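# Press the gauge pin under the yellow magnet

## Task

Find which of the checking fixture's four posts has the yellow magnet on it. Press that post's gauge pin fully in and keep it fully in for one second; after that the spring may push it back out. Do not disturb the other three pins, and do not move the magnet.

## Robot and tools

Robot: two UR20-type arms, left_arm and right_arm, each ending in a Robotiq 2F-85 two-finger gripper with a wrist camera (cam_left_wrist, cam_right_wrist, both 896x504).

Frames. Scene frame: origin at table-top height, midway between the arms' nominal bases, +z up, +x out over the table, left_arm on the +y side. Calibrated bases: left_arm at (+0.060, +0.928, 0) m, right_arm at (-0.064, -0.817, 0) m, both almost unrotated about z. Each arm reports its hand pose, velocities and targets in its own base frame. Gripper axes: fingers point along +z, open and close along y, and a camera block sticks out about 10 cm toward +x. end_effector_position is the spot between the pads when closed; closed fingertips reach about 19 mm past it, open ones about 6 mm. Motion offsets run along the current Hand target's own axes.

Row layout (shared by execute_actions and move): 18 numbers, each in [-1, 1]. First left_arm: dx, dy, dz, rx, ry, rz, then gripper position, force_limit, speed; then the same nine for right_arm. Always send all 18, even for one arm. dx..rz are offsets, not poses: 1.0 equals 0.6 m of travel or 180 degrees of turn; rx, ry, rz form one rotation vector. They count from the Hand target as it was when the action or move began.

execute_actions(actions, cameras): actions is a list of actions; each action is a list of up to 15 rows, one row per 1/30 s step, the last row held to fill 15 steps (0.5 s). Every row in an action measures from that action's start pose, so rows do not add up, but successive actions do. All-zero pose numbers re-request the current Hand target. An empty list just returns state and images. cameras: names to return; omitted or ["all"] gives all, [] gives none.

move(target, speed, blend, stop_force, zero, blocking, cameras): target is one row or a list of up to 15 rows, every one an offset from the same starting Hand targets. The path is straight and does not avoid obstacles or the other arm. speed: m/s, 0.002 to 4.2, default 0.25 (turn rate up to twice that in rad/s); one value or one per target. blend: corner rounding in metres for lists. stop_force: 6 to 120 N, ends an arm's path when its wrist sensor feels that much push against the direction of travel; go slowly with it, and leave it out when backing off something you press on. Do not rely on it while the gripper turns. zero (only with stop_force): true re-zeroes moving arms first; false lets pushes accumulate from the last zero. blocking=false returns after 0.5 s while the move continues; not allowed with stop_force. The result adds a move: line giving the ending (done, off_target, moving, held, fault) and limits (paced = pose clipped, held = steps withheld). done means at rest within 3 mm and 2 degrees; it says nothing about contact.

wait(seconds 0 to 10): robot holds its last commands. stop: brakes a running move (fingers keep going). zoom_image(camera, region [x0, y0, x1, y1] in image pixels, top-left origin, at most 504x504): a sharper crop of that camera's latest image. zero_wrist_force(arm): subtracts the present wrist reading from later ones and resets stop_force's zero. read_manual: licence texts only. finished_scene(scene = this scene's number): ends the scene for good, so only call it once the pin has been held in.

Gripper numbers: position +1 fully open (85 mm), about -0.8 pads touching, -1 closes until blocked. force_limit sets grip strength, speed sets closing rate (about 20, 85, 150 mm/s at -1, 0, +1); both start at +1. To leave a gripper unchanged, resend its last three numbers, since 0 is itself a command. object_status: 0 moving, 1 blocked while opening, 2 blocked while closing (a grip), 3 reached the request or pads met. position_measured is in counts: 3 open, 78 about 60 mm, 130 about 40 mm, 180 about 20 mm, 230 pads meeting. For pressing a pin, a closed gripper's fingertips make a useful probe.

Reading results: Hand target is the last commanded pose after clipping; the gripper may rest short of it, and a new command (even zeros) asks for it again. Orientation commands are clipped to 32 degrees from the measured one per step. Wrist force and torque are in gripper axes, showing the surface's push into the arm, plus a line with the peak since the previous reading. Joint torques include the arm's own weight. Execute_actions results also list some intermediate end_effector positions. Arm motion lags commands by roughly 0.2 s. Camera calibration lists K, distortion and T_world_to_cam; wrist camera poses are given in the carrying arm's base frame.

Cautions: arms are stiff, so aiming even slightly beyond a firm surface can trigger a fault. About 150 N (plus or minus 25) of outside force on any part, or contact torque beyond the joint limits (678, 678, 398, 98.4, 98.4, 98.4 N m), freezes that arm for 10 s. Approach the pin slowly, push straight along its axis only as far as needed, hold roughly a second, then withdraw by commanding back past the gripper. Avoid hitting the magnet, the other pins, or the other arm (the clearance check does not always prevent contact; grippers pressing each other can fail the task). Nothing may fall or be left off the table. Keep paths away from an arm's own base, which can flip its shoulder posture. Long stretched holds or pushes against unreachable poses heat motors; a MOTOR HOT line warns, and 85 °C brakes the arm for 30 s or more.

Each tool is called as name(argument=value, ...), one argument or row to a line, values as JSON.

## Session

execute_actions(
  actions=[],
)

Scene clock: 0.00 s.
left_arm: end_effector_position=(+0.3071, -0.4220, +0.1602) position_measured=3 object_status=3 end_effector_quat_wxyz=(+0.066, +0.956, -0.074, +0.275) | right_arm: end_effector_position=(+0.4900, -0.3027, +0.2369) position_measured=3 object_status=3 end_effector_quat_wxyz=(+0.548, -0.467, -0.511, -0.471)
Joint positions: left_arm=[-1.763 -1.739 2.857 -2.766 -1.003 1.555] | right_arm=[2.511 -2.074 -2.06 -2.212 2.389 -0.015]
Joint velocities: within noise
Joint torques (N m): no reading
Motor temperatures (°C): left_arm=[24 35 26 38 34 33] | right_arm=[28 35 35 36 33 38]
Wrist force (N): no reading
Wrist torque (N m): no reading
Wrist force, peak (N): no reading
Hand target: left_arm +0.3071, -0.4220, +0.1602; +0.066, +0.956, -0.074, +0.275 | right_arm +0.4900, -0.3027, +0.2369; +0.548, -0.467, -0.511, -0.471
Tool commands: left_gripper/position=+1.0 left_gripper/force_limit=+1.0 left_gripper/speed=+1.0 right_gripper/position=+1.0 right_gripper/force_limit=+1.0 right_gripper/speed=+1.0
camera_calibration:
cam_left_wrist: T_world_to_cam=[[-0.285835, -0.958093, 0.0188626, -0.30276], [-0.929607, 0.27245, -0.248197, 0.463413], [0.232657, -0.0884782, -0.968526, 0.172428], [0, 0, 0, 1]] pos_world=[0.304136, -0.401073, 0.28773]
cam_right_wrist: T_world_to_cam=[[0.978979, 0.0562001, -0.196068, -0.399553], [-0.174505, -0.266853, -0.947807, 0.238768], [-0.105588, 0.962097, -0.251436, 0.530477], [0, 0, 0, 1]] pos_world=[0.488832, -0.424199, 0.281347]

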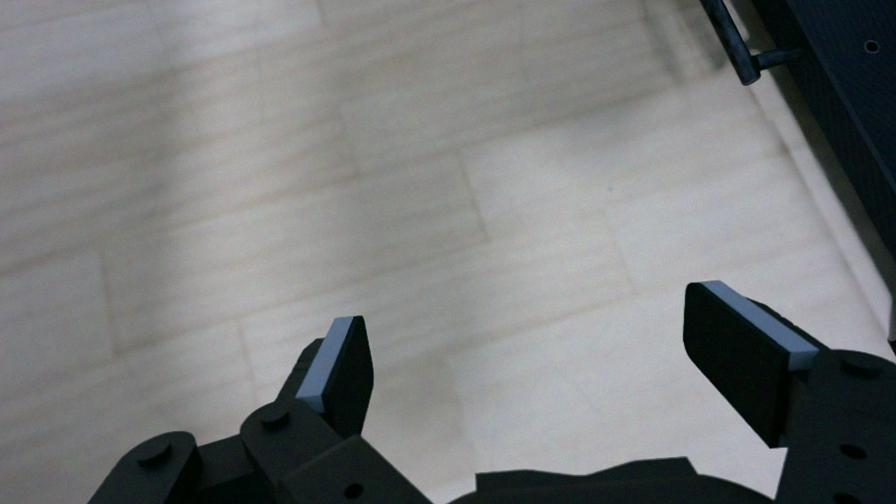

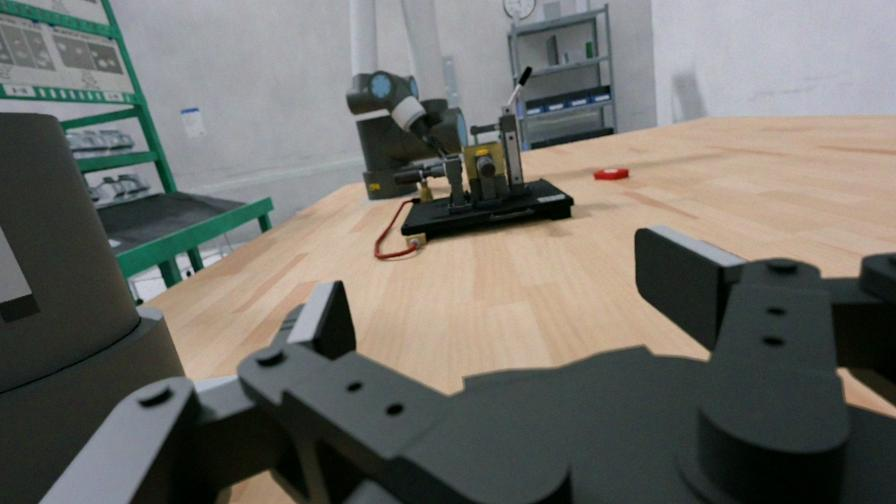

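zoom_image(
  camera="cam_right_wrist",
  region=[360, 50, 600, 270],
)

Scaled by 2.100 from the camera's 896x504 image, which has a finer 1280x720 frame.

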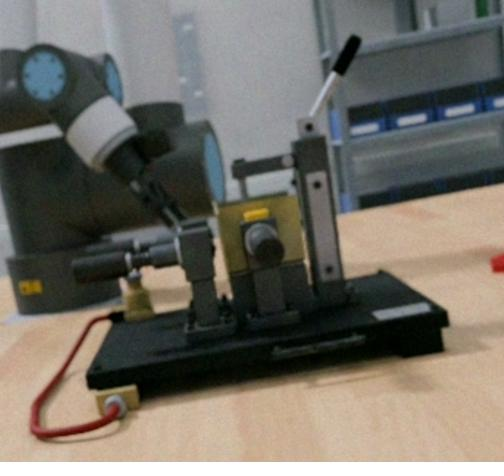

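move(
  target=[0,0,0,0,0,0,1,1,1,-0.004,0.133,0.968,-0.040,-0.124,-0.003,-1,1,0],
  speed=0.35,
  cameras=["cam_right_wrist"],
)

Scene clock: 5.17 s.
left_arm: end_effector_position=(+0.3071, -0.4220, +0.1602) position_measured=3 object_status=3 end_effector_quat_wxyz=(+0.066, +0.956, -0.074, +0.275) | right_arm: end_effector_position=(+0.4992, +0.2831, +0.2569) position_measured=232 object_status=3 end_effector_quat_wxyz=(-0.406, +0.580, +0.579, +0.405)
Joint positions: left_arm=[-1.763 -1.739 2.857 -2.766 -1.003 1.555] | right_arm=[3.488 -2.083 -2.74 0.86 2.655 2.384]
Joint velocities: within noise
Joint torques (N m): left_arm=[4.51 -14.3 -58.35 -8.23 4.33 -1.17] | right_arm=[21.33 83.29 -9.48 13.97 -0.47 6.27]
Motor temperatures (°C): left_arm=[24 35 26 38 34 33] | right_arm=[28 35 35 36 33 38]
Wrist force (N): left_arm=[-0.1 0.1 0.0] | right_arm=[0.1 0.2 1.1]
Wrist torque (N m): left_arm=[0.03 0.02 0.00] | right_arm=[0.15 0.22 -0.10]
Wrist force, peak (N): left_arm=[-0.1 -0.5 -0.3] | right_arm=[0.3 2.4 3.9]
Hand target: left_arm +0.3071, -0.4220, +0.1602; +0.066, +0.956, -0.074, +0.275 | right_arm +0.4992, +0.2831, +0.2569; -0.406, +0.580, +0.579, +0.405
Off the commanded pose: left_arm 0.000 m, 0 deg | right_arm 0.000 m, 0 deg.
move: done
camera_calibration:
cam_right_wrist: T_world_to_cam=[[0.983785, -0.122071, -0.131402, -0.406102], [-0.178377, -0.589523, -0.78781, 0.467863], [0.0187042, 0.798474, -0.601739, 0.0471309], [0, 0, 0, 1]] pos_world=[0.482091, 0.18861, 0.343585]
Images, in order (width x height): cam_right_wrist 896x504.

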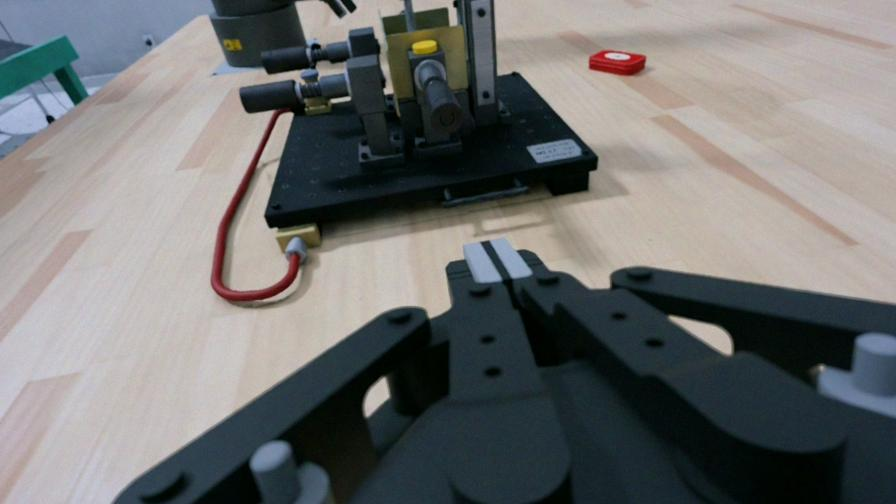

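move(
  target=[0,0,0,0,0,0,1,1,1,0.0228,0.0267,0.472,0,0,0,-1,1,0],
  speed=0.25,
  cameras=["cam_right_wrist"],
)

Scene clock: 7.33 s.
left_arm: end_effector_position=(+0.3071, -0.4220, +0.1602) position_measured=3 object_status=3 end_effector_quat_wxyz=(+0.066, +0.956, -0.074, +0.275) | right_arm: end_effector_position=(+0.5150, +0.5538, +0.1728) position_measured=232 object_status=3 end_effector_quat_wxyz=(-0.406, +0.580, +0.579, +0.405)
Joint positions: left_arm=[-1.763 -1.739 2.857 -2.766 -1.003 1.555] | right_arm=[3.936 -2.329 -2.569 1.284 2.291 2.819]
Joint velocities: within noise
Joint torques (N m): left_arm=[4.92 -14.28 -58.22 -7.83 3.42 -1.32] | right_arm=[12.37 119.57 12.97 13.55 0.31 5.77]
Motor temperatures (°C): left_arm=[24 35 26 38 34 33] | right_arm=[28 35 35 36 33 38]
Wrist force (N): left_arm=[0.0 0.0 -0.2] | right_arm=[-0.4 -0.1 1.1]
Wrist torque (N m): left_arm=[0.00 0.01 0.00] | right_arm=[0.25 0.08 -0.10]
Wrist force, peak (N): left_arm=[0.4 0.1 -0.4] | right_arm=[-0.3 0.4 4.3]
Hand target: left_arm +0.3071, -0.4220, +0.1602; +0.066, +0.956, -0.074, +0.275 | right_arm +0.5151, +0.5539, +0.1728; -0.406, +0.580, +0.579, +0.405
Off the commanded pose: left_arm 0.000 m, 0 deg | right_arm 0.000 m, 0 deg.
move: done
camera_calibration:
cam_right_wrist: T_world_to_cam=[[0.983765, -0.12221, -0.131421, -0.399573], [-0.178474, -0.589495, -0.787809, 0.564066], [0.018806, 0.798474, -0.601736, -0.219829], [0, 0, 0, 1]] pos_world=[0.497891, 0.45921, 0.259585]
Images, in order (width x height): cam_right_wrist 896x504.

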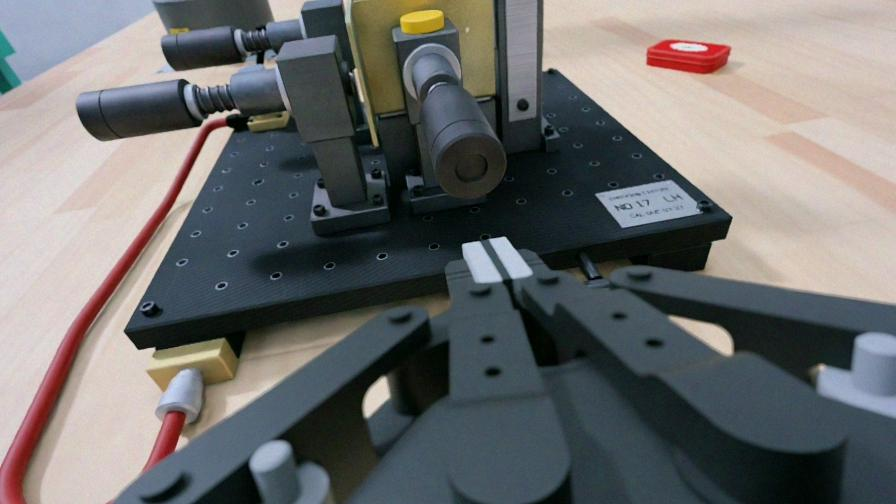

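move(
  target=[
    [0,0,0,0,0,0,1,1,1,0.0188,0.0033,0.0517,0,0,0,-1,1,0],
    [0,0,0,0,0,0,1,1,1,0.0598,0.0033,0.1645,0,0,0,-1,1,0],
  ],
  speed=[0.06,0.012],
  stop_force=50,
  cameras=["cam_right_wrist"],
)

wait(
  seconds=0.9,
  cameras=[],
)

Scene clock: 16.30 s.
left_arm: end_effector_position=(+0.3071, -0.4220, +0.1602) position_measured=3 object_status=3 end_effector_quat_wxyz=(+0.066, +0.956, -0.074, +0.275) | right_arm: end_effector_position=(+0.5170, +0.6488, +0.1727) position_measured=232 object_status=3 end_effector_quat_wxyz=(-0.406, +0.580, +0.579, +0.405)
Joint positions: left_arm=[-1.763 -1.739 2.857 -2.766 -1.003 1.555] | right_arm=[4.046 -2.318 -2.493 1.235 2.191 2.88]
Joint velocities: within noise
Joint torques (N m): left_arm=[8.92 -6.5 -67.71 -8.12 3.87 -1.04] | right_arm=[5.33 129.77 21.6 9.93 4.34 -7.81]
Motor temperatures (°C): left_arm=[24 35 26 38 34 33] | right_arm=[28 35 35 36 33 38]
Wrist force (N): left_arm=[0.0 -0.1 -0.4] | right_arm=[-14.2 -6.9 -47.9]
Wrist torque (N m): left_arm=[-0.02 0.00 0.00] | right_arm=[0.62 -0.06 -0.08]
Wrist force, peak (N): left_arm=[0.0 0.6 0.0] | right_arm=[-26.2 -6.5 -98.2]
Hand target: left_arm +0.3071, -0.4220, +0.1602; +0.066, +0.956, -0.074, +0.275 | right_arm +0.5170, +0.6488, +0.1727; -0.406, +0.580, +0.579, +0.405 (not the last commanded pose)
Off the commanded pose: left_arm 0.000 m, 0 deg | right_arm 0.010 m, 0 deg.
move: contact (right_arm); path passed 1 of 2 targets
camera_calibration:
cam_right_wrist: T_world_to_cam=[[0.983784, -0.122128, -0.131357, -0.390003], [-0.178371, -0.589399, -0.787904, 0.620326], [0.0188033, 0.798557, -0.601625, -0.295936], [0, 0, 0, 1]] pos_world=[0.499891, 0.554311, 0.259485]
Images, in order (width x height): cam_right_wrist 896x504.

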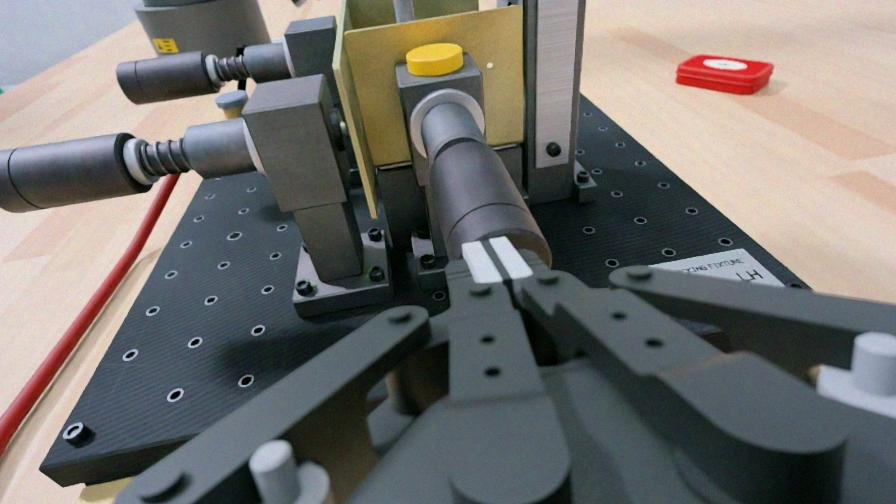

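Scene clock: 17.20 s.
left_arm: end_effector_position=(+0.3071, -0.4220, +0.1602) position_measured=3 object_status=3 end_effector_quat_wxyz=(+0.066, +0.956, -0.074, +0.275) | right_arm: end_effector_position=(+0.5170, +0.6488, +0.1727) position_measured=232 object_status=3 end_effector_quat_wxyz=(-0.406, +0.580, +0.579, +0.405)
Joint positions: left_arm=[-1.763 -1.739 2.857 -2.766 -1.003 1.555] | right_arm=[4.046 -2.318 -2.493 1.235 2.191 2.88]
Joint velocities: within noise
Joint torques (N m): left_arm=[13.77 -1.53 -69.96 -7.29 4.79 -0.68] | right_arm=[0.01 127.33 21.86 10.63 4.47 -7.39]
Motor temperatures (°C): left_arm=[24 35 26 38 34 33] | right_arm=[28 35 35 36 33 38]
Wrist force (N): left_arm=[-0.1 -0.1 0.0] | right_arm=[-13.9 -7.0 -44.9]
Wrist torque (N m): left_arm=[-0.01 0.03 0.00] | right_arm=[0.60 0.00 -0.08]
Wrist force, peak (N): left_arm=[-0.2 0.2 -0.5] | right_arm=[-14.5 -6.9 -47.4]
Hand target: left_arm +0.3071, -0.4220, +0.1602; +0.066, +0.956, -0.074, +0.275 | right_arm +0.5170, +0.6488, +0.1727; -0.406, +0.580, +0.579, +0.405 (not the last commanded pose)
Tool commands: left_gripper/position=+1.0 left_gripper/force_limit=+1.0 left_gripper/speed=+1.0 right_gripper/position=-1.0 right_gripper/force_limit=+1.0 right_gripper/speed=+0.0
Off the commanded pose: left_arm 0.000 m, 0 deg | right_arm 0.010 m, 0 deg.
wait: 0.90 s; at rest by 0.17 s
No camera images: "cameras" was empty.

move(
  target=[0,0,0,0,0,0,1,1,1,-0.0285,0,-0.0783,0,0,0,-1,1,0],
  speed=0.08,
  cameras=[],
)

finished_scene(
  scene=3,
)

Scene clock: 18.37 s.
left_arm: end_effector_position=(+0.3071, -0.4220, +0.1602) position_measured=3 object_status=3 end_effector_quat_wxyz=(+0.066, +0.956, -0.074, +0.275) | right_arm: end_effector_position=(+0.5170, +0.5990, +0.1727) position_measured=232 object_status=3 end_effector_quat_wxyz=(-0.406, +0.580, +0.579, +0.405)
Joint positions: left_arm=[-1.763 -1.739 2.857 -2.766 -1.003 1.555] | right_arm=[3.99 -2.323 -2.533 1.262 2.242 2.85]
Joint velocities: within noise
Joint torques (N m): left_arm=[7.18 -6.48 -70.42 -8.84 4.24 -1.25] | right_arm=[-16.6 121.54 -19.03 14.2 6.52 -6.87]
Motor temperatures (°C): left_arm=[24 35 26 38 34 33] | right_arm=[28 35 35 36 33 38]
Wrist force (N): left_arm=[-0.1 -0.1 -0.1] | right_arm=[-0.4 -0.4 1.1]
Wrist torque (N m): left_arm=[-0.02 0.02 0.00] | right_arm=[0.26 0.01 -0.03]
Wrist force, peak (N): left_arm=[-0.4 0.0 0.3] | right_arm=[-13.1 -7.0 -45.1]
Hand target: left_arm +0.3071, -0.4220, +0.1602; +0.066, +0.956, -0.074, +0.275 | right_arm +0.5170, +0.5988, +0.1727; -0.406, +0.580, +0.579, +0.405
Off the commanded pose: left_arm 0.000 m, 0 deg | right_arm 0.000 m, 0 deg.
move: done
No camera images: "cameras" was empty.

The scene is finished: the task was done.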